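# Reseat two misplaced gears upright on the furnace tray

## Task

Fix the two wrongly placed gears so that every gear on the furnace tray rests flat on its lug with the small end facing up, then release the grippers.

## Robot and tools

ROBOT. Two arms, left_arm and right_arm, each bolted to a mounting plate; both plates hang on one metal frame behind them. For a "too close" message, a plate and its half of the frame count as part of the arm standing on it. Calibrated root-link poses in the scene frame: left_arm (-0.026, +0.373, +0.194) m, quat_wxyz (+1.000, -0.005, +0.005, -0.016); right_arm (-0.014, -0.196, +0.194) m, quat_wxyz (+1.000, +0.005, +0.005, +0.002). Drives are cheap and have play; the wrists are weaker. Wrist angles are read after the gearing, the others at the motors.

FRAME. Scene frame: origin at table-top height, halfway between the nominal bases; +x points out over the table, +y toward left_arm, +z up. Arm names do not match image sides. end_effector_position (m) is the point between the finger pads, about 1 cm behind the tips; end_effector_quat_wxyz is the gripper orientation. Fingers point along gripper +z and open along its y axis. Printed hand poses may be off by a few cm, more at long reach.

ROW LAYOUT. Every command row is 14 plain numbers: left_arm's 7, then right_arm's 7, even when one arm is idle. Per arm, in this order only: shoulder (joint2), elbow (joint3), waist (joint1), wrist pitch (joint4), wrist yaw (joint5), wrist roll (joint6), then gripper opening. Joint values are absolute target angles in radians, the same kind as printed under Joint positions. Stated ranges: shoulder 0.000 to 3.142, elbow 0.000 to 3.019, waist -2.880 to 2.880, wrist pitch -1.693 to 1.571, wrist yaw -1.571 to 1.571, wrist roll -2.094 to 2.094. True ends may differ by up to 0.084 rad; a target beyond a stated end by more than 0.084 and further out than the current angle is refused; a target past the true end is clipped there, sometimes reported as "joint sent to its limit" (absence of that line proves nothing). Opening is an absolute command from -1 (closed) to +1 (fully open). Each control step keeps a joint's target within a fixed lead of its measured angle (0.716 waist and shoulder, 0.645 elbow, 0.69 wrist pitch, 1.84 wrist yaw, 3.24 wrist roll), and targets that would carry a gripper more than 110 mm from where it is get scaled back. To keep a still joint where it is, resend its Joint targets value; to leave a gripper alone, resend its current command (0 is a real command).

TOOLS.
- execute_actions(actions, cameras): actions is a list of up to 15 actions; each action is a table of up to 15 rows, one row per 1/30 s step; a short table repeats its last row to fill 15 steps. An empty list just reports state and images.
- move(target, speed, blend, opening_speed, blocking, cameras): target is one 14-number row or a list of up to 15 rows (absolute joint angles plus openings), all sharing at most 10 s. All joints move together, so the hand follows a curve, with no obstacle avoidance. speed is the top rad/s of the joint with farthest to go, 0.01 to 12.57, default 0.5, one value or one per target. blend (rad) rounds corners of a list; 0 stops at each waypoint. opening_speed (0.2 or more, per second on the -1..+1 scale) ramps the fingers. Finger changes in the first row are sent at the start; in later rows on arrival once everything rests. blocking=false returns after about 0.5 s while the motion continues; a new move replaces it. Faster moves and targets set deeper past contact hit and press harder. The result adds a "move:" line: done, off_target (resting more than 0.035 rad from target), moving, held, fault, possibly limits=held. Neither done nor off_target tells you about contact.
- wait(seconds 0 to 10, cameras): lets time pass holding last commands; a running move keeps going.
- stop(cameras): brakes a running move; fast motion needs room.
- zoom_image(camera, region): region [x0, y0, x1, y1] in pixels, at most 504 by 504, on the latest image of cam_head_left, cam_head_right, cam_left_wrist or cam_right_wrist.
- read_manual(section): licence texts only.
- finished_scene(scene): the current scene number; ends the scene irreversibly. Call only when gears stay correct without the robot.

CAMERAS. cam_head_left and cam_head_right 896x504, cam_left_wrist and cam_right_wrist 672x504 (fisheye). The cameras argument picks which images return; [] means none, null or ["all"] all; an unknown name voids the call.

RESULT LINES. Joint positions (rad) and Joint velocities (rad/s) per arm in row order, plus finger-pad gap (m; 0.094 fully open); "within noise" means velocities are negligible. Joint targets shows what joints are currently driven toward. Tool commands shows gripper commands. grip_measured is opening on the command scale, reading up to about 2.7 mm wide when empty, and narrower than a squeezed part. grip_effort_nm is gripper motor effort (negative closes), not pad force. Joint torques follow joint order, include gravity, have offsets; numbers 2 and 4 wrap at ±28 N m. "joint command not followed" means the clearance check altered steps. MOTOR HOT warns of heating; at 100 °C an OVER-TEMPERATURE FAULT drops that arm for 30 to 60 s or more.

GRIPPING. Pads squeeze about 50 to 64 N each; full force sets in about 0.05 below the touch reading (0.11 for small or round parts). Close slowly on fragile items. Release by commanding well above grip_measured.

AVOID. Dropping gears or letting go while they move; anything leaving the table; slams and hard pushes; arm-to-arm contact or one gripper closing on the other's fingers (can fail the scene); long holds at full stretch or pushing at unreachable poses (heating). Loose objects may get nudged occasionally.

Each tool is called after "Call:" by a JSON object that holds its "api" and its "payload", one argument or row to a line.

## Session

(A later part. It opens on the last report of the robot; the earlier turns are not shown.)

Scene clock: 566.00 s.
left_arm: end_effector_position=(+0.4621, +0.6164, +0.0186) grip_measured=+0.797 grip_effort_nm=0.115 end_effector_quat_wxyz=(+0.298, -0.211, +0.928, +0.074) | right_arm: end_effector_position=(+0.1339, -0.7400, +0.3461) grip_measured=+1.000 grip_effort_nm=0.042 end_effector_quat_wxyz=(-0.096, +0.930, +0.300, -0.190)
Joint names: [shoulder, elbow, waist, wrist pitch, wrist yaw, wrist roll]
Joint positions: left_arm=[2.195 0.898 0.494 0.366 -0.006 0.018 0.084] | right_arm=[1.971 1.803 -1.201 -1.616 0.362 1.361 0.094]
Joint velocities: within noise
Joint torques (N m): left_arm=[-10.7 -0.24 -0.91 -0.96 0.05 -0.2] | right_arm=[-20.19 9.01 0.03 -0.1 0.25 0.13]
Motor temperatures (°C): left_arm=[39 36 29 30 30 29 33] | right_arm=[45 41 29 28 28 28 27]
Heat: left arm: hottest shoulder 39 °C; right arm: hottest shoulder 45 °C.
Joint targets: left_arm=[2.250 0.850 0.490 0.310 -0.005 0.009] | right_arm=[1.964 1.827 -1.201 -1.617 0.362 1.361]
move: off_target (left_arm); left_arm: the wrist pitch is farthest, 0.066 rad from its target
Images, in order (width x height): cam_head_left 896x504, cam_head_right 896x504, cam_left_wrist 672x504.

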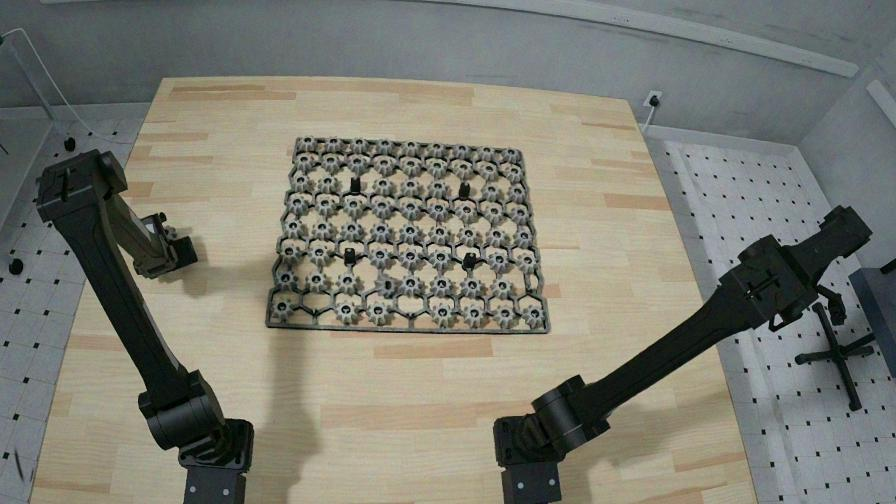

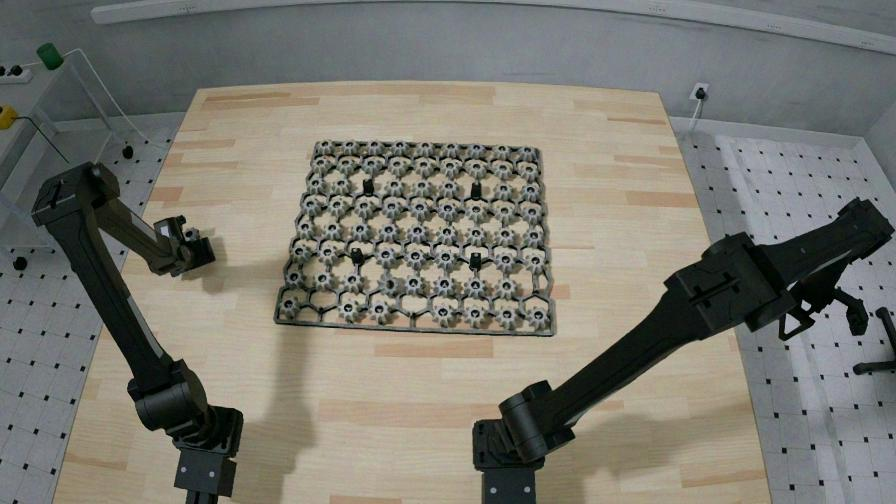

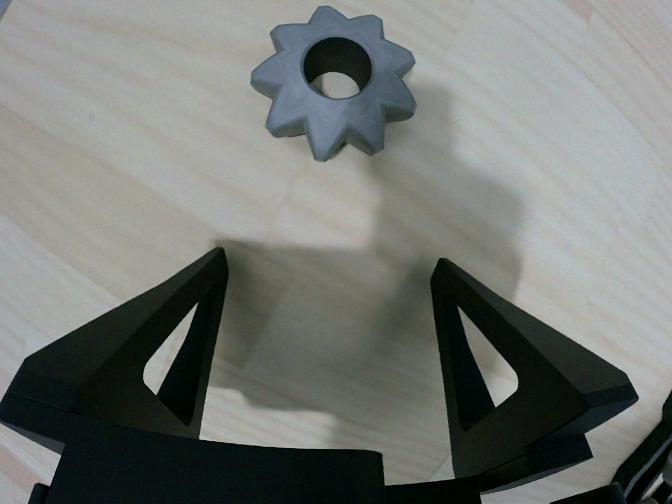

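Call:
{"api": "move", "payload": {
  "target": [
    [2.08,0.87,0.49,0.24,-0.005,0.0,0.7,1.964,1.827,-1.201,-1.617,0.362,1.361,1],
    [2.1,1.25,0.494,-0.2,-0.005,0.0,0.7,1.964,1.827,-1.201,-1.617,0.362,1.361,1],
    [2.2,1.78,0.498,-1.3,-0.005,0.0,0.7,1.964,1.827,-1.201,-1.617,0.362,1.361,1],
    [2.6,2.22,0.500,-1.661,-0.005,0.0,0.7,1.964,1.827,-1.201,-1.617,0.362,1.361,1]
  ],
  "speed": [0.3,0.6,0.6,0.3],
  "blend": [0.05,0.05,0.05,0],
  "cameras": ["cam_left_wrist","cam_head_right"]
}}

Call:
{"api": "zoom_image", "payload": {
  "camera": "cam_head_right",
  "region": [150, 195, 230, 275]
}}

Scene clock: 594.43 s.
left_arm: end_effector_position=(+0.5236, +0.6480, +0.0943) grip_measured=+0.703 grip_effort_nm=-0.164 end_effector_quat_wxyz=(-0.237, -0.213, +0.946, -0.055) | right_arm: end_effector_position=(+0.1339, -0.7400, +0.3461) grip_measured=+1.000 grip_effort_nm=0.037 end_effector_quat_wxyz=(-0.096, +0.930, +0.300, -0.190)
Joint names: [shoulder, elbow, waist, wrist pitch, wrist yaw, wrist roll]
Joint positions: left_arm=[2.572 2.17 0.494 -1.645 -0.01 0.016 0.08] | right_arm=[1.971 1.803 -1.201 -1.616 0.362 1.361 0.094]
Joint velocities: within noise
Joint torques (N m): left_arm=[-20.07 11.22 -0.21 -1.63 0.18 -0.27] | right_arm=[-20.25 8.98 0.03 -0.1 0.25 0.13]
Motor temperatures (°C): left_arm=[37 37 29 29 30 29 32] | right_arm=[45 41 29 28 28 28 27]
Heat: left arm: hottest shoulder 37 °C; right arm: hottest shoulder 45 °C.
Joint targets: left_arm=[2.600 2.220 0.500 -1.660 -0.005 0.001] | right_arm=[1.964 1.827 -1.201 -1.617 0.362 1.361]
move: off_target (left_arm); left_arm: the elbow is farthest, 0.050 rad from its target
Images, in order (width x height): cam_head_right 896x504, cam_left_wrist 672x504.

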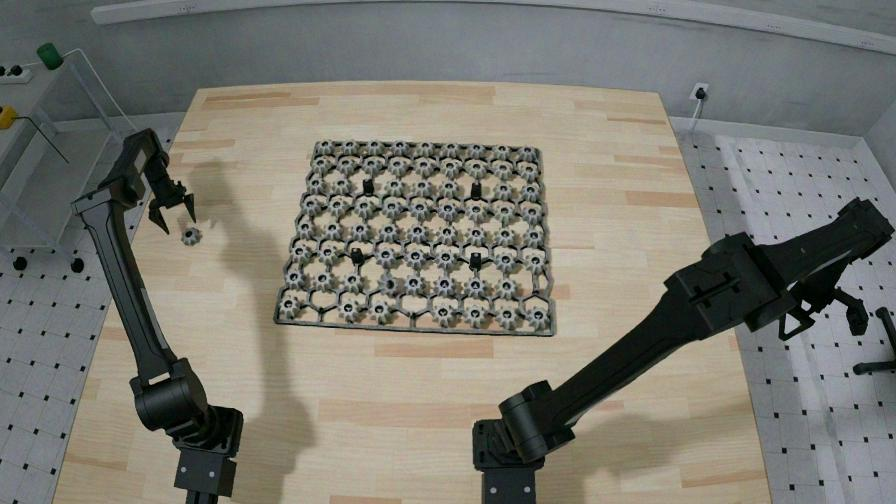

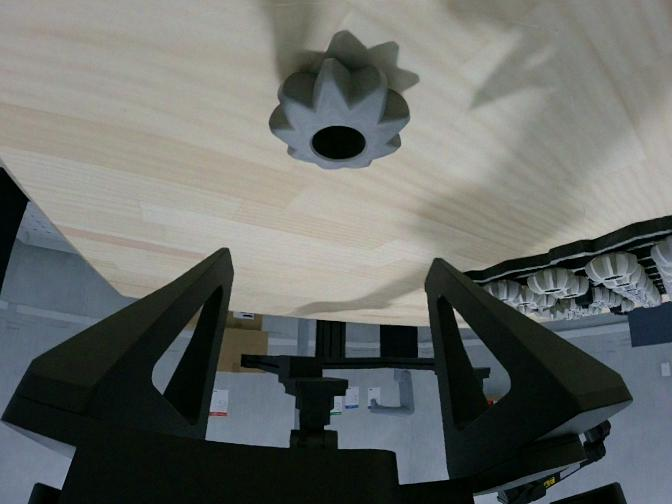

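Scaled by 6.300 from the camera's 896x504 image, which has a finer 1280x720 frame.

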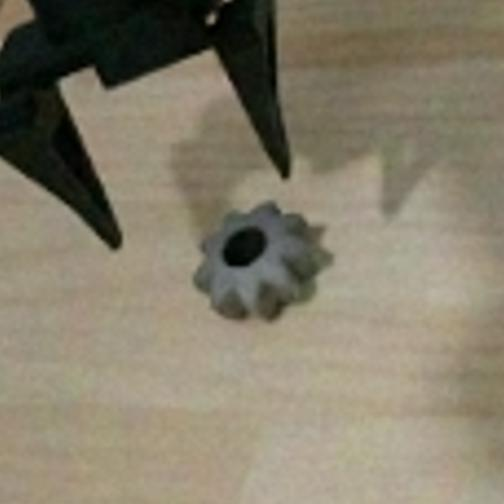

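Call:
{"api": "move", "payload": {
  "target": [2.685,2.20,0.500,-1.56,-0.005,0.0,0.7,1.964,1.827,-1.201,-1.617,0.362,1.361,1],
  "speed": 0.12,
  "cameras": ["cam_left_wrist"]
}}

Call:
{"api": "zoom_image", "payload": {
  "camera": "cam_left_wrist",
  "region": [200, 150, 460, 380]
}}

Scene clock: 608.90 s.
left_arm: end_effector_position=(+0.5191, +0.6455, +0.0385) grip_measured=+0.703 grip_effort_nm=-0.168 end_effector_quat_wxyz=(-0.241, -0.214, +0.945, -0.056) | right_arm: end_effector_position=(+0.1339, -0.7400, +0.3461) grip_measured=+1.000 grip_effort_nm=0.037 end_effector_quat_wxyz=(-0.096, +0.930, +0.300, -0.190)
Joint names: [shoulder, elbow, waist, wrist pitch, wrist yaw, wrist roll]
Joint positions: left_arm=[2.653 2.17 0.494 -1.573 -0.01 0.015 0.08] | right_arm=[1.971 1.803 -1.201 -1.616 0.362 1.361 0.094]
Joint velocities: within noise
Joint torques (N m): left_arm=[-19.72 9.31 -0.09 -0.34 0.18 -0.28] | right_arm=[-20.13 8.99 0.03 -0.08 0.26 0.13]
Motor temperatures (°C): left_arm=[39 38 29 29 30 29 32] | right_arm=[45 41 29 28 28 28 27]
Heat: left arm: hottest shoulder 39 °C; right arm: hottest shoulder 45 °C.
Joint targets: left_arm=[2.685 2.200 0.500 -1.560 -0.005 -0.001] | right_arm=[1.964 1.827 -1.201 -1.617 0.362 1.361]
move: done
Images, in order (width x height): cam_left_wrist 672x504.

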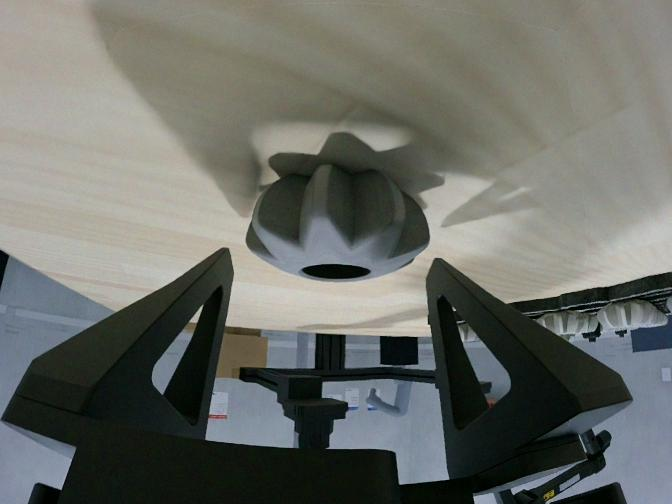

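Scaled by 1.938 from the camera's 672x504 image, which has a finer 960x720 frame.

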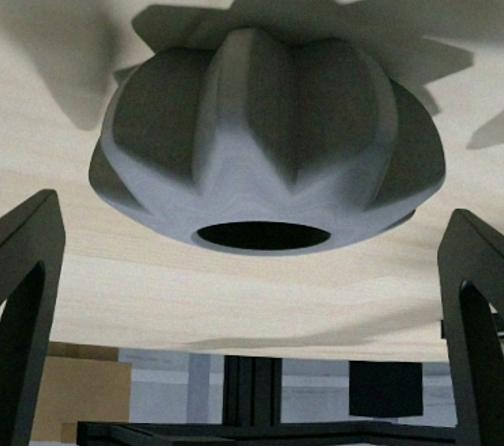

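Call:
{"api": "move", "payload": {
  "target": [2.713,2.20,0.498,-1.532,-0.005,0.0,0.7,1.964,1.827,-1.201,-1.617,0.362,1.361,1],
  "speed": 0.08,
  "cameras": ["cam_left_wrist"]
}}

Call:
{"api": "zoom_image", "payload": {
  "camera": "cam_left_wrist",
  "region": [200, 150, 460, 380]
}}

Scene clock: 616.13 s.
left_arm: end_effector_position=(+0.5189, +0.6453, +0.0227) grip_measured=+0.703 grip_effort_nm=-0.164 end_effector_quat_wxyz=(-0.238, -0.217, +0.945, -0.054) | right_arm: end_effector_position=(+0.1339, -0.7400, +0.3461) grip_measured=+1.000 grip_effort_nm=0.032 end_effector_quat_wxyz=(-0.096, +0.930, +0.300, -0.190)
Joint names: [shoulder, elbow, waist, wrist pitch, wrist yaw, wrist roll]
Joint positions: left_arm=[2.674 2.17 0.494 -1.545 -0.01 0.007 0.08] | right_arm=[1.971 1.803 -1.201 -1.616 0.362 1.361 0.094]
Joint velocities: within noise
Joint torques (N m): left_arm=[-19.37 9.26 -0.32 -0.29 0.17 -0.26] | right_arm=[-20.25 8.99 -0.03 -0.08 0.25 0.13]
Motor temperatures (°C): left_arm=[40 38 29 29 30 29 32] | right_arm=[45 41 29 28 28 28 27]
Heat: left arm: hottest shoulder 40 °C; right arm: hottest shoulder 45 °C.
Joint targets: left_arm=[2.713 2.200 0.498 -1.532 -0.005 -0.007] | right_arm=[1.964 1.827 -1.201 -1.617 0.362 1.361]
move: off_target (left_arm); left_arm: the shoulder is farthest, 0.039 rad from its target
Images, in order (width x height): cam_left_wrist 672x504.

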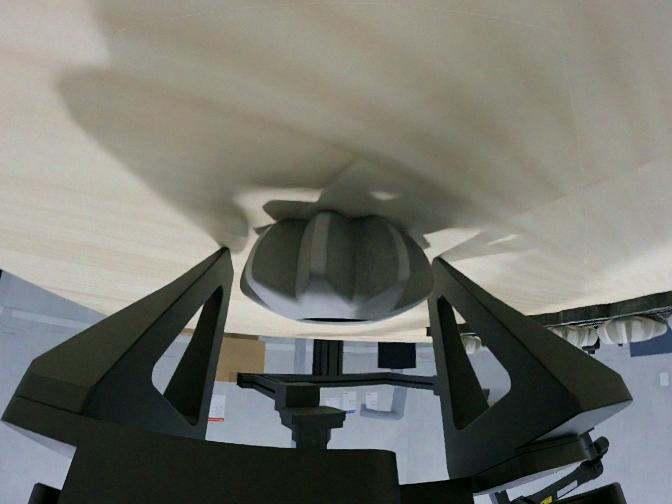

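Scaled by 1.938 from the camera's 672x504 image, which has a finer 960x720 frame.

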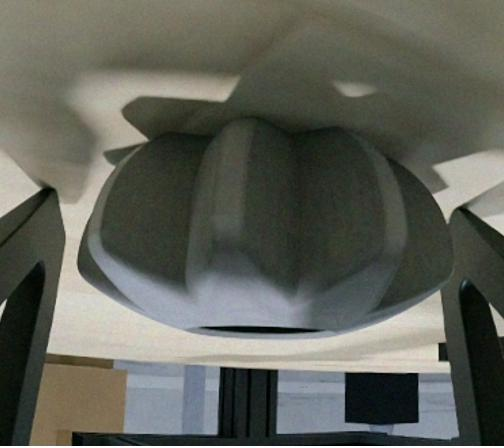

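Pads at rim level; close.

Call:
{"api": "move", "payload": {
  "target": [2.713,2.20,0.498,-1.532,-0.005,0.0,-0.1,1.964,1.827,-1.201,-1.617,0.362,1.361,1],
  "opening_speed": 0.25,
  "cameras": ["cam_left_wrist"]
}}

Call:
{"api": "move", "payload": {
  "target": [
    [2.45,2.18,0.498,-1.69,-0.005,0.0,-0.1,1.964,1.827,-1.201,-1.617,0.362,1.361,1],
    [2.25,1.5,0.49,-0.2,-0.005,0.0,-0.1,1.964,1.827,-1.201,-1.617,0.362,1.361,1],
    [2.2,1.2,0.49,0.85,-0.005,0.0,-0.1,1.964,1.827,-1.201,-1.617,0.362,1.361,1]
  ],
  "speed": [0.15,0.6,0.6],
  "blend": [0.05,0.1,0],
  "cameras": ["cam_left_wrist"]
}}

Call:
{"api": "zoom_image", "payload": {
  "camera": "cam_left_wrist",
  "region": [200, 150, 460, 380]
}}

Scene clock: 629.10 s.
left_arm: end_effector_position=(+0.5189, +0.6453, +0.0227) grip_measured=+0.196 grip_effort_nm=-1.048 end_effector_quat_wxyz=(-0.238, -0.217, +0.945, -0.054) | right_arm: end_effector_position=(+0.1339, -0.7400, +0.3461) grip_measured=+1.000 grip_effort_nm=0.032 end_effector_quat_wxyz=(-0.096, +0.930, +0.300, -0.190)
Joint names: [shoulder, elbow, waist, wrist pitch, wrist yaw, wrist roll]
Joint positions: left_arm=[2.674 2.17 0.494 -1.545 -0.01 0.007 0.056] | right_arm=[1.971 1.803 -1.201 -1.616 0.362 1.361 0.094]
Joint velocities: within noise
Joint torques (N m): left_arm=[-19.37 9.26 -0.32 -0.29 0.17 -0.17] | right_arm=[-20.13 9.01 -0.09 -0.09 0.25 0.12]
Motor temperatures (°C): left_arm=[39 39 29 29 30 29 32] | right_arm=[45 41 29 28 28 28 27]
Heat: left arm: hottest shoulder 39 °C; right arm: hottest shoulder 45 °C.
Joint targets: left_arm=[2.713 2.200 0.498 -1.532 -0.005 0.000] | right_arm=[1.964 1.827 -1.201 -1.617 0.362 1.361]
move: off_target (left_arm); left_arm: the shoulder is farthest, 0.039 rad from its target
Images, in order (width x height): cam_left_wrist 672x504.

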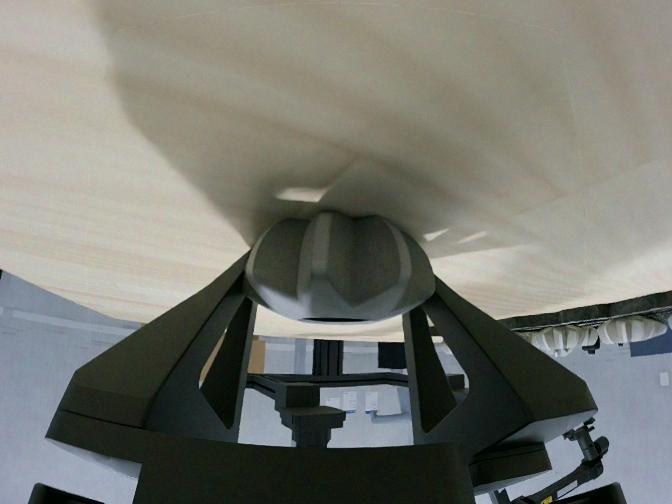

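Scene clock: 635.50 s.
left_arm: end_effector_position=(+0.6366, +0.7047, +0.1754) grip_measured=+0.196 grip_effort_nm=-1.057 end_effector_quat_wxyz=(+0.591, -0.183, +0.773, +0.144) | right_arm: end_effector_position=(+0.1339, -0.7400, +0.3461) grip_measured=+1.000 grip_effort_nm=0.032 end_effector_quat_wxyz=(-0.096, +0.930, +0.300, -0.190)
Joint names: [shoulder, elbow, waist, wrist pitch, wrist yaw, wrist roll]
Joint positions: left_arm=[2.245 1.2 0.494 0.796 -0.01 0.007 0.056] | right_arm=[1.971 1.803 -1.201 -1.616 0.362 1.361 0.094]
Joint velocities: within noise
Joint torques (N m): left_arm=[-21.25 5.85 -1.03 4.31 0.18 -0.18] | right_arm=[-20.25 9.01 0.03 -0.1 0.25 0.13]
Motor temperatures (°C): left_arm=[40 39 29 29 30 29 32] | right_arm=[45 41 29 28 28 28 27]
Heat: left arm: hottest shoulder 40 °C; right arm: hottest shoulder 45 °C.
Joint targets: left_arm=[2.200 1.200 0.490 0.838 -0.005 0.000] | right_arm=[1.964 1.827 -1.201 -1.617 0.362 1.361]
move: off_target (left_arm); joint sent to its limit at target 1; left_arm: the wrist pitch is farthest, 0.054 rad from its target
Images, in order (width x height): cam_left_wrist 672x504.

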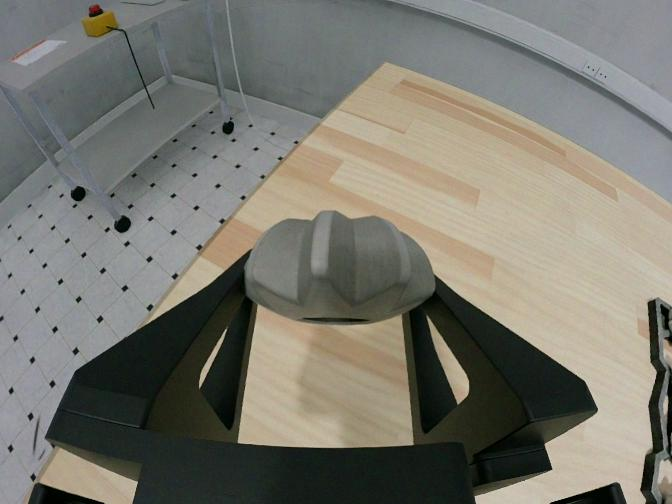

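Scaled by 1.938 from the camera's 672x504 image, which has a finer 960x720 frame.

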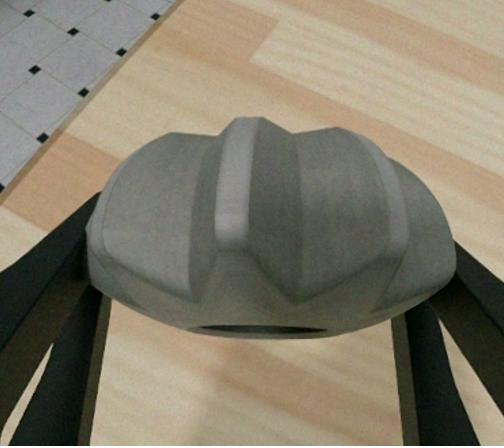

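Call:
{"api": "move", "payload": {
  "target": [
    [2.60,1.14,0.49,1.435,-0.005,0.0,-0.1,1.964,1.827,-1.201,-1.617,0.362,1.361,1]
  ],
  "speed": [0.4],
  "cameras": ["cam_left_wrist"]
}}

Call:
{"api": "move", "payload": {
  "target": [
    [2.63,1.14,0.49,1.465,-0.005,0.0,-0.1,1.964,1.827,-1.201,-1.617,0.362,1.361,1]
  ],
  "speed": [0.07],
  "cameras": ["cam_left_wrist"]
}}

Call:
{"api": "move", "payload": {
  "target": [
    [2.645,1.14,0.49,1.48,-0.005,0.0,-0.1,1.964,1.827,-1.201,-1.617,0.362,1.361,1]
  ],
  "speed": [0.05],
  "cameras": ["cam_left_wrist"]
}}

Scene clock: 647.63 s.
left_arm: end_effector_position=(+0.5682, +0.6700, +0.0517) grip_measured=+0.196 grip_effort_nm=-1.053 end_effector_quat_wxyz=(+0.656, -0.171, +0.718, +0.159) | right_arm: end_effector_position=(+0.1339, -0.7400, +0.3461) grip_measured=+1.000 grip_effort_nm=0.037 end_effector_quat_wxyz=(-0.096, +0.930, +0.300, -0.190)
Joint names: [shoulder, elbow, waist, wrist pitch, wrist yaw, wrist roll]
Joint positions: left_arm=[2.604 1.136 0.494 1.392 -0.01 0.007 0.056] | right_arm=[1.971 1.803 -1.201 -1.616 0.362 1.361 0.094]
Joint velocities: within noise
Joint torques (N m): left_arm=[-16.91 2.56 -0.85 4.37 0.18 -0.18] | right_arm=[-20.13 8.99 -0.03 -0.09 0.25 0.12]
Motor temperatures (°C): left_arm=[41 39 29 30 30 29 33] | right_arm=[45 41 29 28 28 28 27]
Heat: left arm: hottest shoulder 41 °C; right arm: hottest shoulder 45 °C.
Joint targets: left_arm=[2.600 1.140 0.490 1.435 -0.005 0.000] | right_arm=[1.964 1.827 -1.201 -1.617 0.362 1.361]
move: off_target (left_arm); left_arm: the wrist pitch is farthest, 0.043 rad from its target
Images, in order (width x height): cam_left_wrist 672x504.

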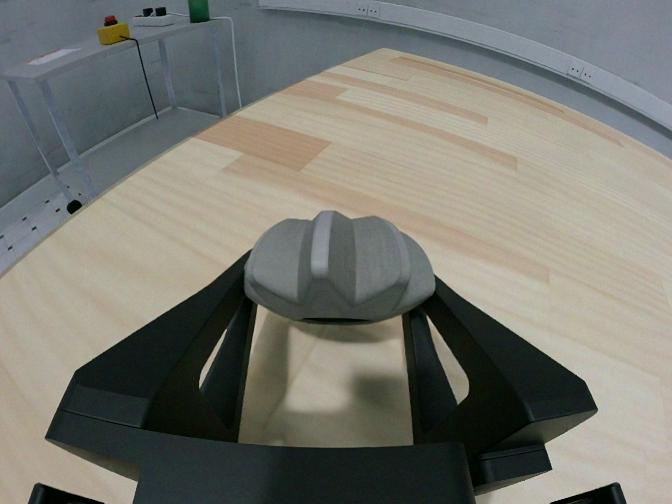

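Scene clock: 648.50 s.
left_arm: end_effector_position=(+0.5642, +0.6680, +0.0469) grip_measured=+0.196 grip_effort_nm=-1.057 end_effector_quat_wxyz=(+0.659, -0.170, +0.714, +0.160) | right_arm: end_effector_position=(+0.1339, -0.7400, +0.3461) grip_measured=+1.000 grip_effort_nm=0.037 end_effector_quat_wxyz=(-0.096, +0.930, +0.300, -0.190)
Joint names: [shoulder, elbow, waist, wrist pitch, wrist yaw, wrist roll]
Joint positions: left_arm=[2.622 1.136 0.494 1.421 -0.01 0.007 0.056] | right_arm=[1.971 1.803 -1.201 -1.616 0.362 1.361 0.094]
Joint velocities: within noise
Joint torques (N m): left_arm=[-16.15 2.39 -0.91 4.36 0.18 -0.18] | right_arm=[-20.25 8.99 -0.03 -0.08 0.25 0.13]
Motor temperatures (°C): left_arm=[41 39 29 30 30 29 33] | right_arm=[45 41 29 28 28 28 27]
Heat: left arm: hottest shoulder 41 °C; right arm: hottest shoulder 45 °C.
Joint targets: left_arm=[2.630 1.140 0.490 1.465 -0.005 0.000] | right_arm=[1.964 1.827 -1.201 -1.617 0.362 1.361]
move: off_target (left_arm); left_arm: the wrist pitch is farthest, 0.044 rad from its target
Images, in order (width x height): cam_left_wrist 672x504.

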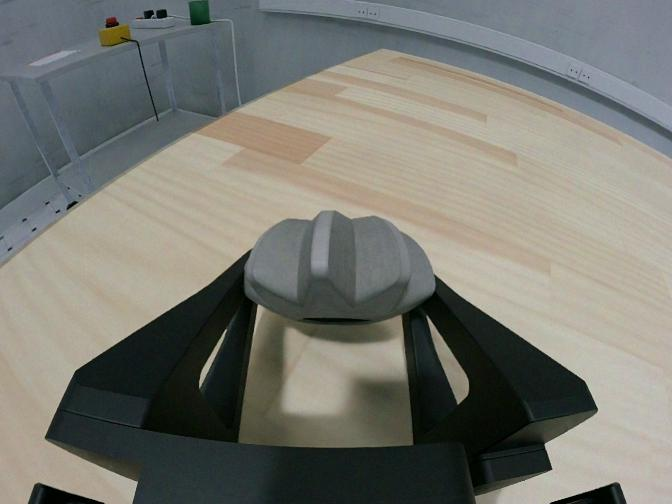

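Scene clock: 649.27 s.
left_arm: end_effector_position=(+0.5619, +0.6669, +0.0445) grip_measured=+0.196 grip_effort_nm=-1.053 end_effector_quat_wxyz=(+0.661, -0.167, +0.713, +0.163) | right_arm: end_effector_position=(+0.1339, -0.7400, +0.3461) grip_measured=+1.000 grip_effort_nm=0.032 end_effector_quat_wxyz=(-0.096, +0.930, +0.300, -0.190)
Joint names: [shoulder, elbow, waist, wrist pitch, wrist yaw, wrist roll]
Joint positions: left_arm=[2.633 1.136 0.494 1.438 -0.01 0.015 0.056] | right_arm=[1.971 1.803 -1.201 -1.616 0.362 1.361 0.094]
Joint velocities: within noise
Joint torques (N m): left_arm=[-15.74 2.32 -0.97 4.31 0.17 -0.17] | right_arm=[-20.19 8.98 0.03 -0.1 0.26 0.13]
Motor temperatures (°C): left_arm=[41 39 29 30 30 29 33] | right_arm=[45 41 29 28 28 28 27]
Heat: left arm: hottest shoulder 41 °C; right arm: hottest shoulder 45 °C.
Joint targets: left_arm=[2.645 1.140 0.490 1.480 -0.005 0.008] | right_arm=[1.964 1.827 -1.201 -1.617 0.362 1.361]
move: off_target (left_arm); left_arm: the wrist pitch is farthest, 0.042 rad from its target
Images, in order (width x height): cam_left_wrist 672x504.

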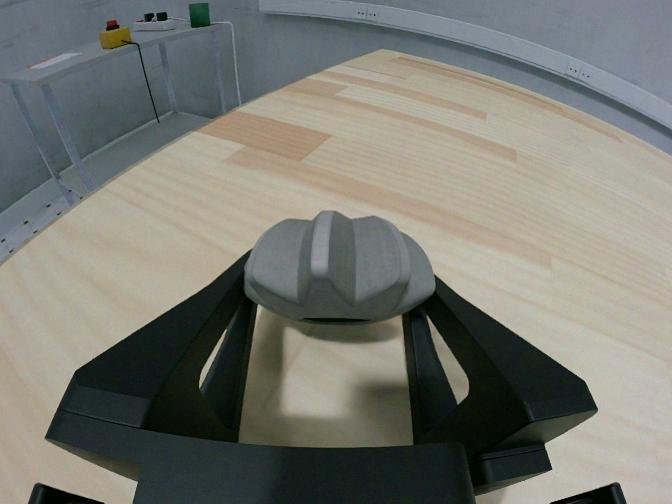

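Call:
{"api": "move", "payload": {
  "target": [
    [2.657,1.14,0.49,1.487,-0.005,0.0,-0.1,1.964,1.827,-1.201,-1.617,0.362,1.361,1]
  ],
  "speed": [0.05],
  "cameras": []
}}

Call:
{"api": "move", "payload": {
  "target": [
    [2.668,1.14,0.49,1.497,-0.005,0.0,-0.1,1.964,1.827,-1.201,-1.617,0.362,1.361,1]
  ],
  "speed": [0.05],
  "cameras": []
}}

Call:
{"api": "move", "payload": {
  "target": [
    [2.676,1.14,0.49,1.505,-0.005,0.0,-0.1,1.964,1.827,-1.201,-1.617,0.362,1.361,1]
  ],
  "speed": [0.05],
  "cameras": ["cam_left_wrist"]
}}

Scene clock: 656.50 s.
left_arm: end_effector_position=(+0.5610, +0.6664, +0.0446) grip_measured=+0.196 grip_effort_nm=-1.053 end_effector_quat_wxyz=(+0.664, -0.166, +0.710, +0.164) | right_arm: end_effector_position=(+0.1339, -0.7400, +0.3461) grip_measured=+1.000 grip_effort_nm=0.032 end_effector_quat_wxyz=(-0.096, +0.930, +0.300, -0.190)
Joint names: [shoulder, elbow, waist, wrist pitch, wrist yaw, wrist roll]
Joint positions: left_arm=[2.637 1.136 0.494 1.451 -0.01 0.015 0.056] | right_arm=[1.971 1.803 -1.201 -1.616 0.362 1.361 0.094]
Joint velocities: within noise
Joint torques (N m): left_arm=[-15.09 2.25 -0.97 4.07 0.18 -0.26] | right_arm=[-20.25 8.99 -0.09 -0.1 0.25 0.13]
Motor temperatures (°C): left_arm=[41 38 29 30 30 29 33] | right_arm=[45 41 29 28 28 28 27]
Heat: left arm: hottest shoulder 41 °C; right arm: hottest shoulder 45 °C.
Joint targets: left_arm=[2.657 1.140 0.490 1.487 -0.005 0.000] | right_arm=[1.964 1.827 -1.201 -1.617 0.362 1.361]
move: off_target (left_arm); left_arm: the wrist pitch is farthest, 0.036 rad from its target
No camera images: "cameras" was empty.

Scene clock: 657.20 s.
left_arm: end_effector_position=(+0.5599, +0.6658, +0.0448) grip_measured=+0.196 grip_effort_nm=-1.053 end_effector_quat_wxyz=(+0.667, -0.166, +0.707, +0.164) | right_arm: end_effector_position=(+0.1339, -0.7400, +0.3461) grip_measured=+1.000 grip_effort_nm=0.037 end_effector_quat_wxyz=(-0.096, +0.930, +0.300, -0.190)
Joint names: [shoulder, elbow, waist, wrist pitch, wrist yaw, wrist roll]
Joint positions: left_arm=[2.642 1.136 0.494 1.464 -0.01 0.015 0.056] | right_arm=[1.971 1.803 -1.201 -1.616 0.362 1.361 0.094]
Joint velocities: within noise
Joint torques (N m): left_arm=[-14.68 2.25 -0.91 3.86 0.18 -0.25] | right_arm=[-20.13 8.96 -0.03 -0.1 0.25 0.12]
Motor temperatures (°C): left_arm=[41 38 29 30 30 29 33] | right_arm=[45 41 29 28 28 28 27]
Heat: left arm: hottest shoulder 41 °C; right arm: hottest shoulder 45 °C.
Joint targets: left_arm=[2.668 1.140 0.490 1.497 -0.005 0.000] | right_arm=[1.964 1.827 -1.201 -1.617 0.362 1.361]
move: done
No camera images: "cameras" was empty.

Scene clock: 657.90 s.
left_arm: end_effector_position=(+0.5591, +0.6654, +0.0454) grip_measured=+0.196 grip_effort_nm=-1.062 end_effector_quat_wxyz=(+0.670, -0.165, +0.705, +0.165) | right_arm: end_effector_position=(+0.1339, -0.7400, +0.3461) grip_measured=+1.000 grip_effort_nm=0.037 end_effector_quat_wxyz=(-0.096, +0.930, +0.300, -0.190)
Joint names: [shoulder, elbow, waist, wrist pitch, wrist yaw, wrist roll]
Joint positions: left_arm=[2.646 1.136 0.494 1.477 -0.01 0.015 0.056] | right_arm=[1.971 1.803 -1.201 -1.616 0.362 1.361 0.094]
Joint velocities: within noise
Joint torques (N m): left_arm=[-14.27 2.21 -0.91 3.67 0.18 -0.26] | right_arm=[-20.31 8.98 -0.03 -0.08 0.26 0.13]
Motor temperatures (°C): left_arm=[40 38 29 30 30 29 33] | right_arm=[45 41 29 28 28 28 27]
Heat: left arm: hottest shoulder 40 °C; right arm: hottest shoulder 45 °C.
Joint targets: left_arm=[2.676 1.140 0.490 1.506 -0.005 0.000] | right_arm=[1.964 1.827 -1.201 -1.617 0.362 1.361]
move: done
Images, in order (width x height): cam_left_wrist 672x504.

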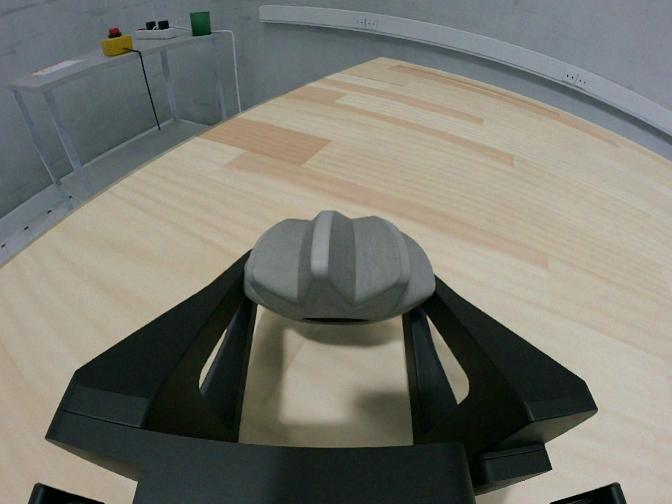

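Call:
{"api": "move", "payload": {
  "target": [
    [2.668,1.14,0.49,1.497,-0.005,0.0,-0.1,1.964,1.827,-1.201,-1.617,0.362,1.361,1]
  ],
  "speed": [0.05],
  "cameras": ["cam_left_wrist","cam_head_right","cam_head_left"]
}}

Call:
{"api": "zoom_image", "payload": {
  "camera": "cam_head_right",
  "region": [150, 195, 230, 275]
}}

Call:
{"api": "zoom_image", "payload": {
  "camera": "cam_left_wrist",
  "region": [220, 260, 460, 460]
}}

Scene clock: 670.43 s.
left_arm: end_effector_position=(+0.5590, +0.6654, +0.0452) grip_measured=+0.196 grip_effort_nm=-1.053 end_effector_quat_wxyz=(+0.670, -0.165, +0.705, +0.165) | right_arm: end_effector_position=(+0.1339, -0.7400, +0.3461) grip_measured=+1.000 grip_effort_nm=0.037 end_effector_quat_wxyz=(-0.096, +0.930, +0.300, -0.190)
Joint names: [shoulder, elbow, waist, wrist pitch, wrist yaw, wrist roll]
Joint positions: left_arm=[2.646 1.136 0.494 1.477 -0.01 0.015 0.056] | right_arm=[1.971 1.803 -1.201 -1.616 0.362 1.361 0.094]
Joint velocities: within noise
Joint torques (N m): left_arm=[-14.97 2.22 -0.91 3.26 0.18 -0.25] | right_arm=[-20.25 8.99 -0.03 -0.08 0.25 0.12]
Motor temperatures (°C): left_arm=[39 38 29 30 30 29 33] | right_arm=[45 41 29 28 28 28 27]
Heat: left arm: hottest shoulder 39 °C; right arm: hottest shoulder 45 °C.
Joint targets: left_arm=[2.668 1.140 0.490 1.497 -0.005 0.000] | right_arm=[1.964 1.827 -1.201 -1.617 0.362 1.361]
move: done
Images, in order (width x height): cam_head_left 896x504, cam_head_right 896x504, cam_left_wrist 672x504.

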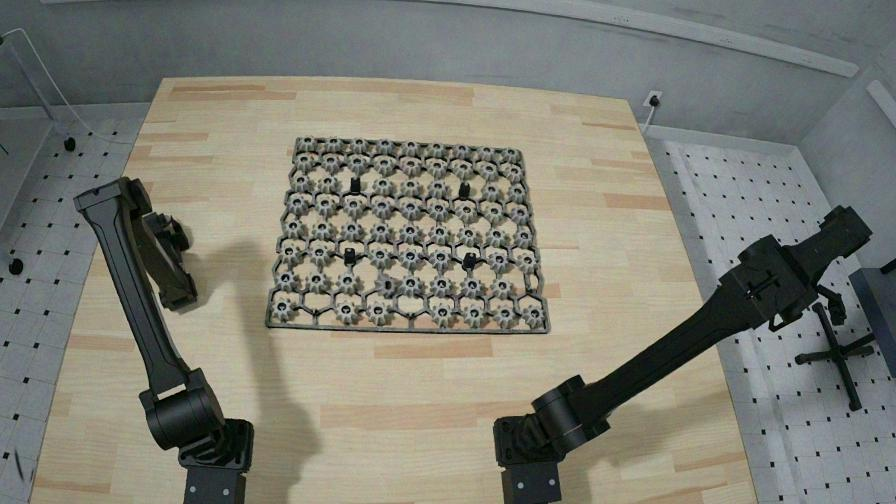

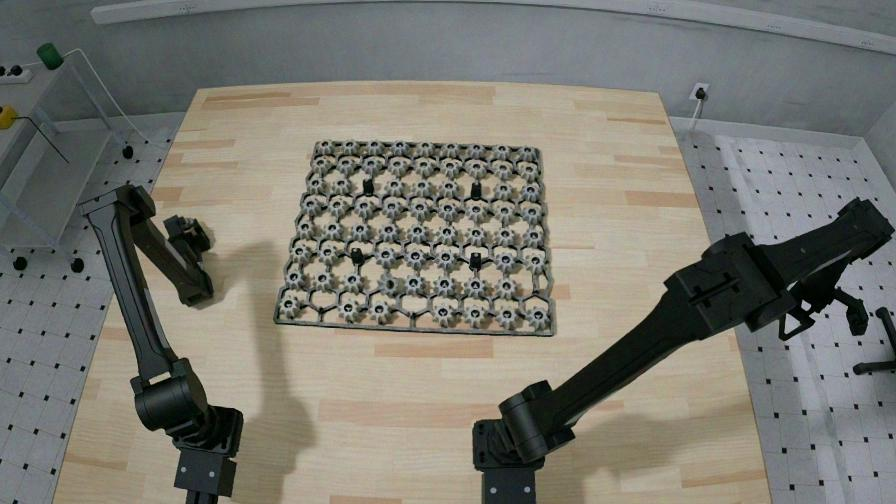

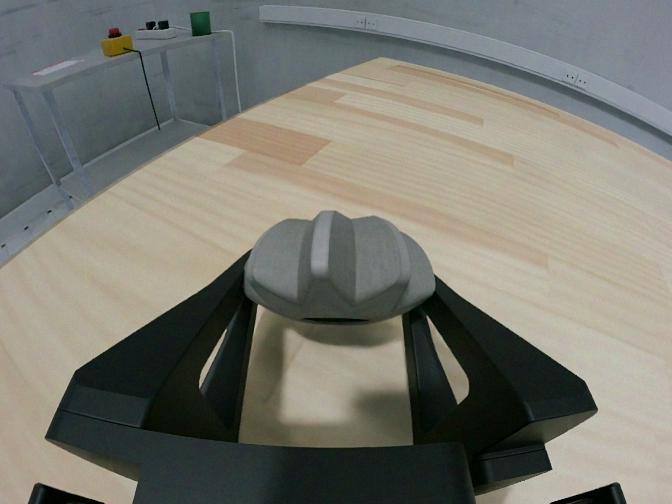

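Scaled by 6.300 from the camera's 896x504 image, which has a finer 1280x720 frame.

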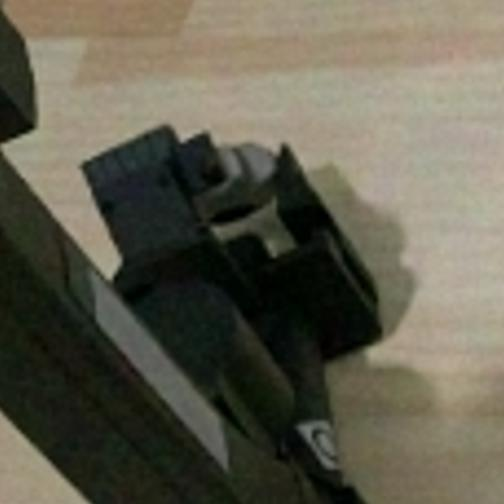

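Scaled by 2.100 from the camera's 672x504 image, which has a finer 960x720 frame.

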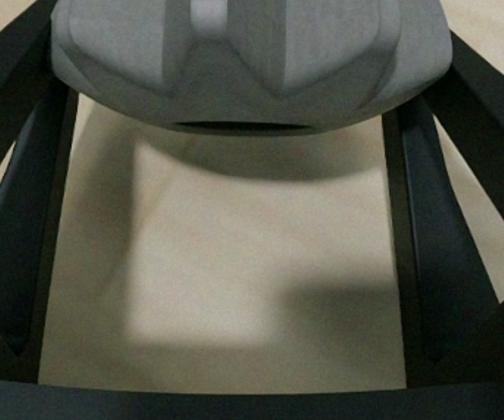

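Call:
{"api": "move", "payload": {
  "target": [2.668,1.14,0.49,1.497,-0.005,0.0,0.35,1.964,1.827,-1.201,-1.617,0.362,1.361,1],
  "opening_speed": 0.2,
  "cameras": ["cam_left_wrist"]
}}

Call:
{"api": "zoom_image", "payload": {
  "camera": "cam_left_wrist",
  "region": [200, 210, 460, 440]
}}

Scene clock: 679.33 s.
left_arm: end_effector_position=(+0.5591, +0.6652, +0.0456) grip_measured=+0.347 grip_effort_nm=0.115 end_effector_quat_wxyz=(+0.671, -0.165, +0.704, +0.164) | right_arm: end_effector_position=(+0.1339, -0.7400, +0.3461) grip_measured=+1.000 grip_effort_nm=0.032 end_effector_quat_wxyz=(-0.096, +0.930, +0.300, -0.190)
Joint names: [shoulder, elbow, waist, wrist pitch, wrist yaw, wrist roll]
Joint positions: left_arm=[2.646 1.136 0.494 1.478 -0.008 0.013 0.063] | right_arm=[1.971 1.803 -1.201 -1.616 0.362 1.361 0.094]
Joint velocities: within noise
Joint torques (N m): left_arm=[-15.03 2.19 -0.97 3.25 0.11 -0.26] | right_arm=[-20.25 8.99 -0.09 -0.08 0.25 0.13]
Motor temperatures (°C): left_arm=[39 37 29 30 30 29 33] | right_arm=[45 41 29 28 28 28 27]
Heat: left arm: hottest shoulder 39 °C; right arm: hottest shoulder 45 °C.
Joint targets: left_arm=[2.668 1.140 0.490 1.497 -0.005 -0.002] | right_arm=[1.964 1.827 -1.201 -1.617 0.362 1.361]
move: done
Images, in order (width x height): cam_left_wrist 672x504.

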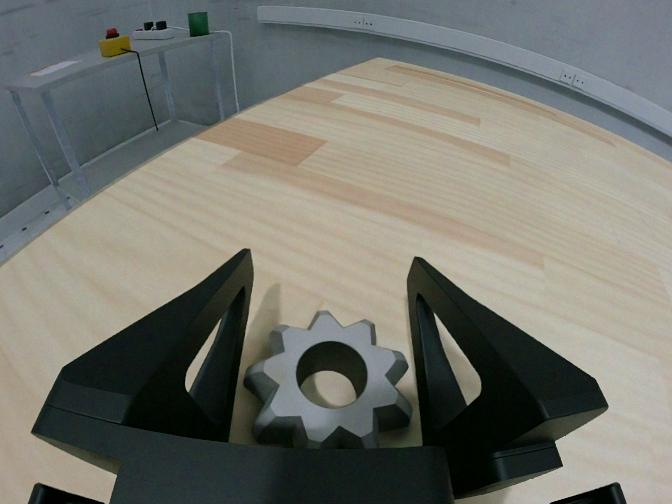

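Scaled by 1.938 from the camera's 672x504 image, which has a finer 960x720 frame.

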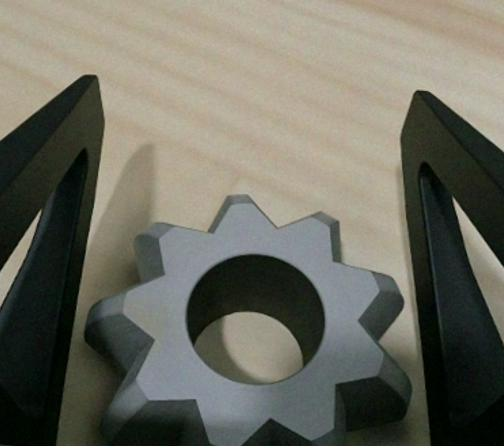

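Call:
{"api": "move", "payload": {
  "target": [
    [2.668,1.14,0.49,1.497,-0.005,0.0,0.8,1.964,1.827,-1.201,-1.617,0.362,1.361,1],
    [2.44,1.14,0.49,1.26,-0.005,0.0,0.8,1.964,1.827,-1.201,-1.617,0.362,1.361,1],
    [2.15,1.4,0.49,-0.6,-0.005,0.0,0.7,1.964,1.827,-1.201,-1.617,0.362,1.361,1],
    [2.17,1.60,0.49,-0.99,-0.005,0.0,0.7,1.964,1.827,-1.201,-1.617,0.362,1.361,1]
  ],
  "speed": [0.1,0.2,0.7,0.3],
  "cameras": ["cam_left_wrist","cam_head_right"]
}}

Scene clock: 695.30 s.
left_arm: end_effector_position=(+0.5086, +0.6403, +0.1271) grip_measured=+0.703 grip_effort_nm=-0.164 end_effector_quat_wxyz=(-0.015, -0.223, +0.975, -0.002) | right_arm: end_effector_position=(+0.1339, -0.7400, +0.3461) grip_measured=+1.000 grip_effort_nm=0.027 end_effector_quat_wxyz=(-0.096, +0.930, +0.300, -0.190)
Joint names: [shoulder, elbow, waist, wrist pitch, wrist yaw, wrist roll]
Joint positions: left_arm=[2.164 1.554 0.494 -0.978 -0.008 0.013 0.08] | right_arm=[1.971 1.803 -1.201 -1.616 0.362 1.361 0.094]
Joint velocities: within noise
Joint torques (N m): left_arm=[-18.26 10.78 -0.91 -0.36 0.11 -0.24] | right_arm=[-20.19 9.01 -0.09 -0.09 0.26 0.13]
Motor temperatures (°C): left_arm=[38 37 29 29 30 29 33] | right_arm=[45 41 29 28 28 28 27]
Heat: left arm: hottest shoulder 38 °C; right arm: hottest shoulder 45 °C.
Joint targets: left_arm=[2.170 1.600 0.490 -0.990 -0.005 0.000] | right_arm=[1.964 1.827 -1.201 -1.617 0.362 1.361]
move: off_target (left_arm); target 3's new numbers were sent with left_arm's elbow 0.042 rad from that target; left_arm: the elbow is farthest, 0.046 rad from its target
Images, in order (width x height): cam_head_right 896x504, cam_left_wrist 672x504.

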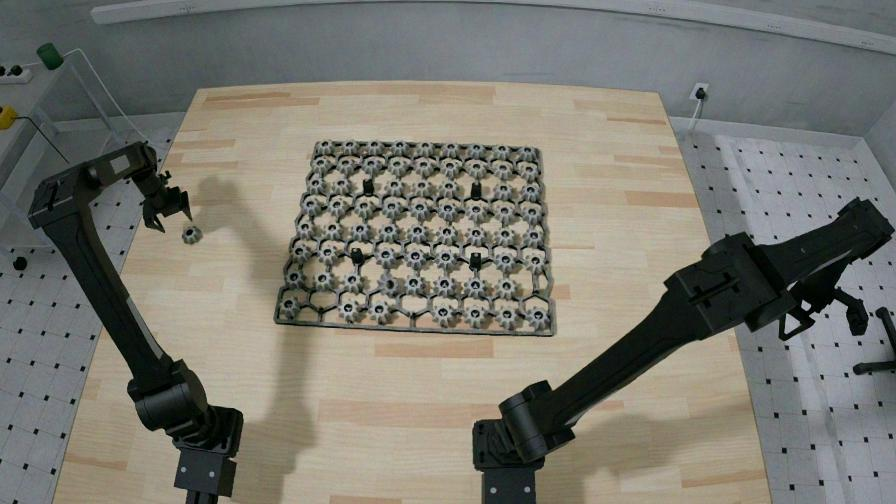

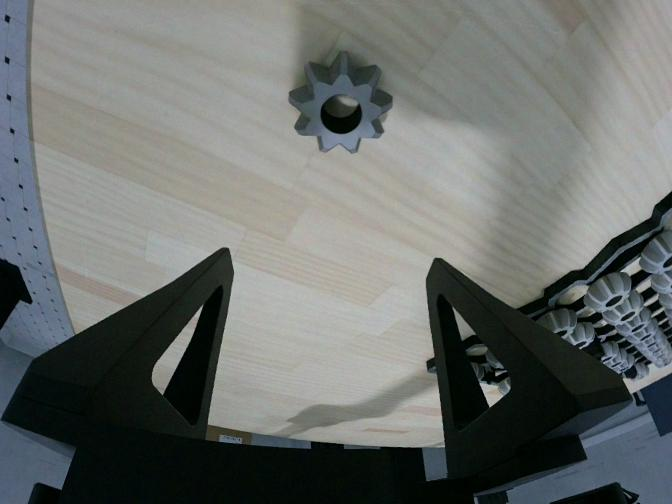

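Call:
{"api": "move", "payload": {
  "target": [2.31,1.635,0.494,-0.872,-0.005,0.0,0.7,1.964,1.827,-1.201,-1.617,0.362,1.361,1],
  "speed": 0.3,
  "cameras": ["cam_left_wrist"]
}}

Scene clock: 704.07 s.
left_arm: end_effector_position=(+0.5182, +0.6448, +0.0598) grip_measured=+0.703 grip_effort_nm=-0.164 end_effector_quat_wxyz=(-0.016, -0.223, +0.975, -0.002) | right_arm: end_effector_position=(+0.1339, -0.7400, +0.3461) grip_measured=+1.000 grip_effort_nm=0.037 end_effector_quat_wxyz=(-0.096, +0.930, +0.300, -0.190)
Joint names: [shoulder, elbow, waist, wrist pitch, wrist yaw, wrist roll]
Joint positions: left_arm=[2.298 1.592 0.494 -0.884 -0.008 0.013 0.08] | right_arm=[1.971 1.803 -1.201 -1.616 0.362 1.361 0.094]
Joint velocities: within noise
Joint torques (N m): left_arm=[-18.37 9.98 -0.85 0.77 0.11 -0.24] | right_arm=[-20.25 8.99 0.09 -0.09 0.25 0.12]
Motor temperatures (°C): left_arm=[38 38 29 29 30 29 32] | right_arm=[45 41 29 28 28 28 27]
Heat: left arm: hottest shoulder 38 °C; right arm: hottest shoulder 45 °C.
Joint targets: left_arm=[2.310 1.635 0.494 -0.872 -0.005 0.000] | right_arm=[1.964 1.827 -1.201 -1.617 0.362 1.361]
move: off_target (left_arm); left_arm: the elbow is farthest, 0.043 rad from its target
Images, in order (width x height): cam_left_wrist 672x504.

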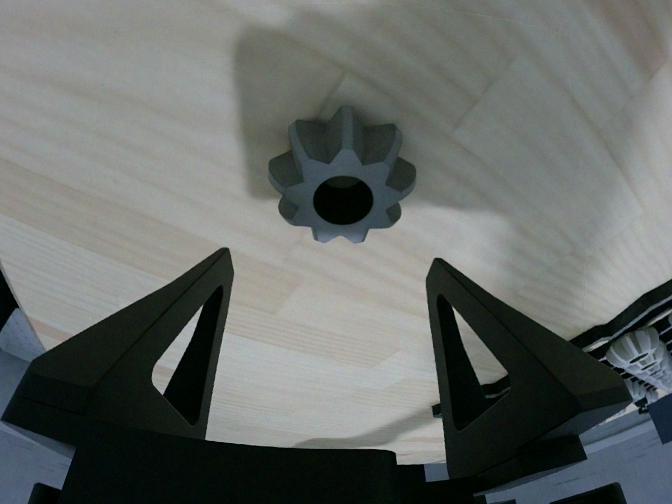

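Call:
{"api": "move", "payload": {
  "target": [
    [2.37,1.655,0.488,-0.825,-0.005,0.0,0.7,1.964,1.827,-1.201,-1.617,0.362,1.361,1]
  ],
  "speed": 0.15,
  "cameras": ["cam_left_wrist"]
}}

Call:
{"api": "zoom_image", "payload": {
  "camera": "cam_left_wrist",
  "region": [200, 150, 460, 380]
}}

Scene clock: 715.13 s.
left_arm: end_effector_position=(+0.5264, +0.6488, +0.0389) grip_measured=+0.703 grip_effort_nm=-0.159 end_effector_quat_wxyz=(-0.006, -0.223, +0.975, +0.001) | right_arm: end_effector_position=(+0.1339, -0.7400, +0.3461) grip_measured=+1.000 grip_effort_nm=0.032 end_effector_quat_wxyz=(-0.096, +0.930, +0.300, -0.190)
Joint names: [shoulder, elbow, waist, wrist pitch, wrist yaw, wrist roll]
Joint positions: left_arm=[2.342 1.612 0.494 -0.838 -0.008 0.013 0.08] | right_arm=[1.971 1.803 -1.201 -1.616 0.362 1.361 0.094]
Joint velocities: within noise
Joint torques (N m): left_arm=[-17.61 9.87 -1.2 0.87 0.12 -0.24] | right_arm=[-20.19 8.99 -0.09 -0.1 0.25 0.13]
Motor temperatures (°C): left_arm=[39 39 29 29 30 29 32] | right_arm=[45 42 29 28 28 28 27]
Heat: left arm: hottest shoulder 39 °C; right arm: hottest shoulder 45 °C.
Joint targets: left_arm=[2.370 1.655 0.488 -0.825 -0.005 0.000] | right_arm=[1.964 1.827 -1.201 -1.617 0.362 1.361]
move: off_target (left_arm); left_arm: the elbow is farthest, 0.043 rad from its target
Images, in order (width x height): cam_left_wrist 672x504.

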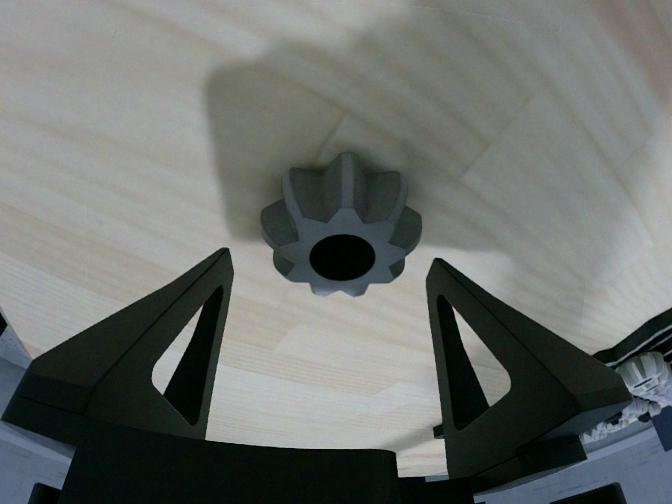

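Scaled by 1.938 from the camera's 672x504 image, which has a finer 960x720 frame.

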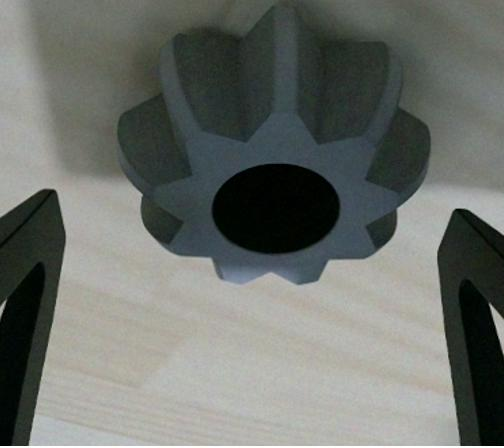

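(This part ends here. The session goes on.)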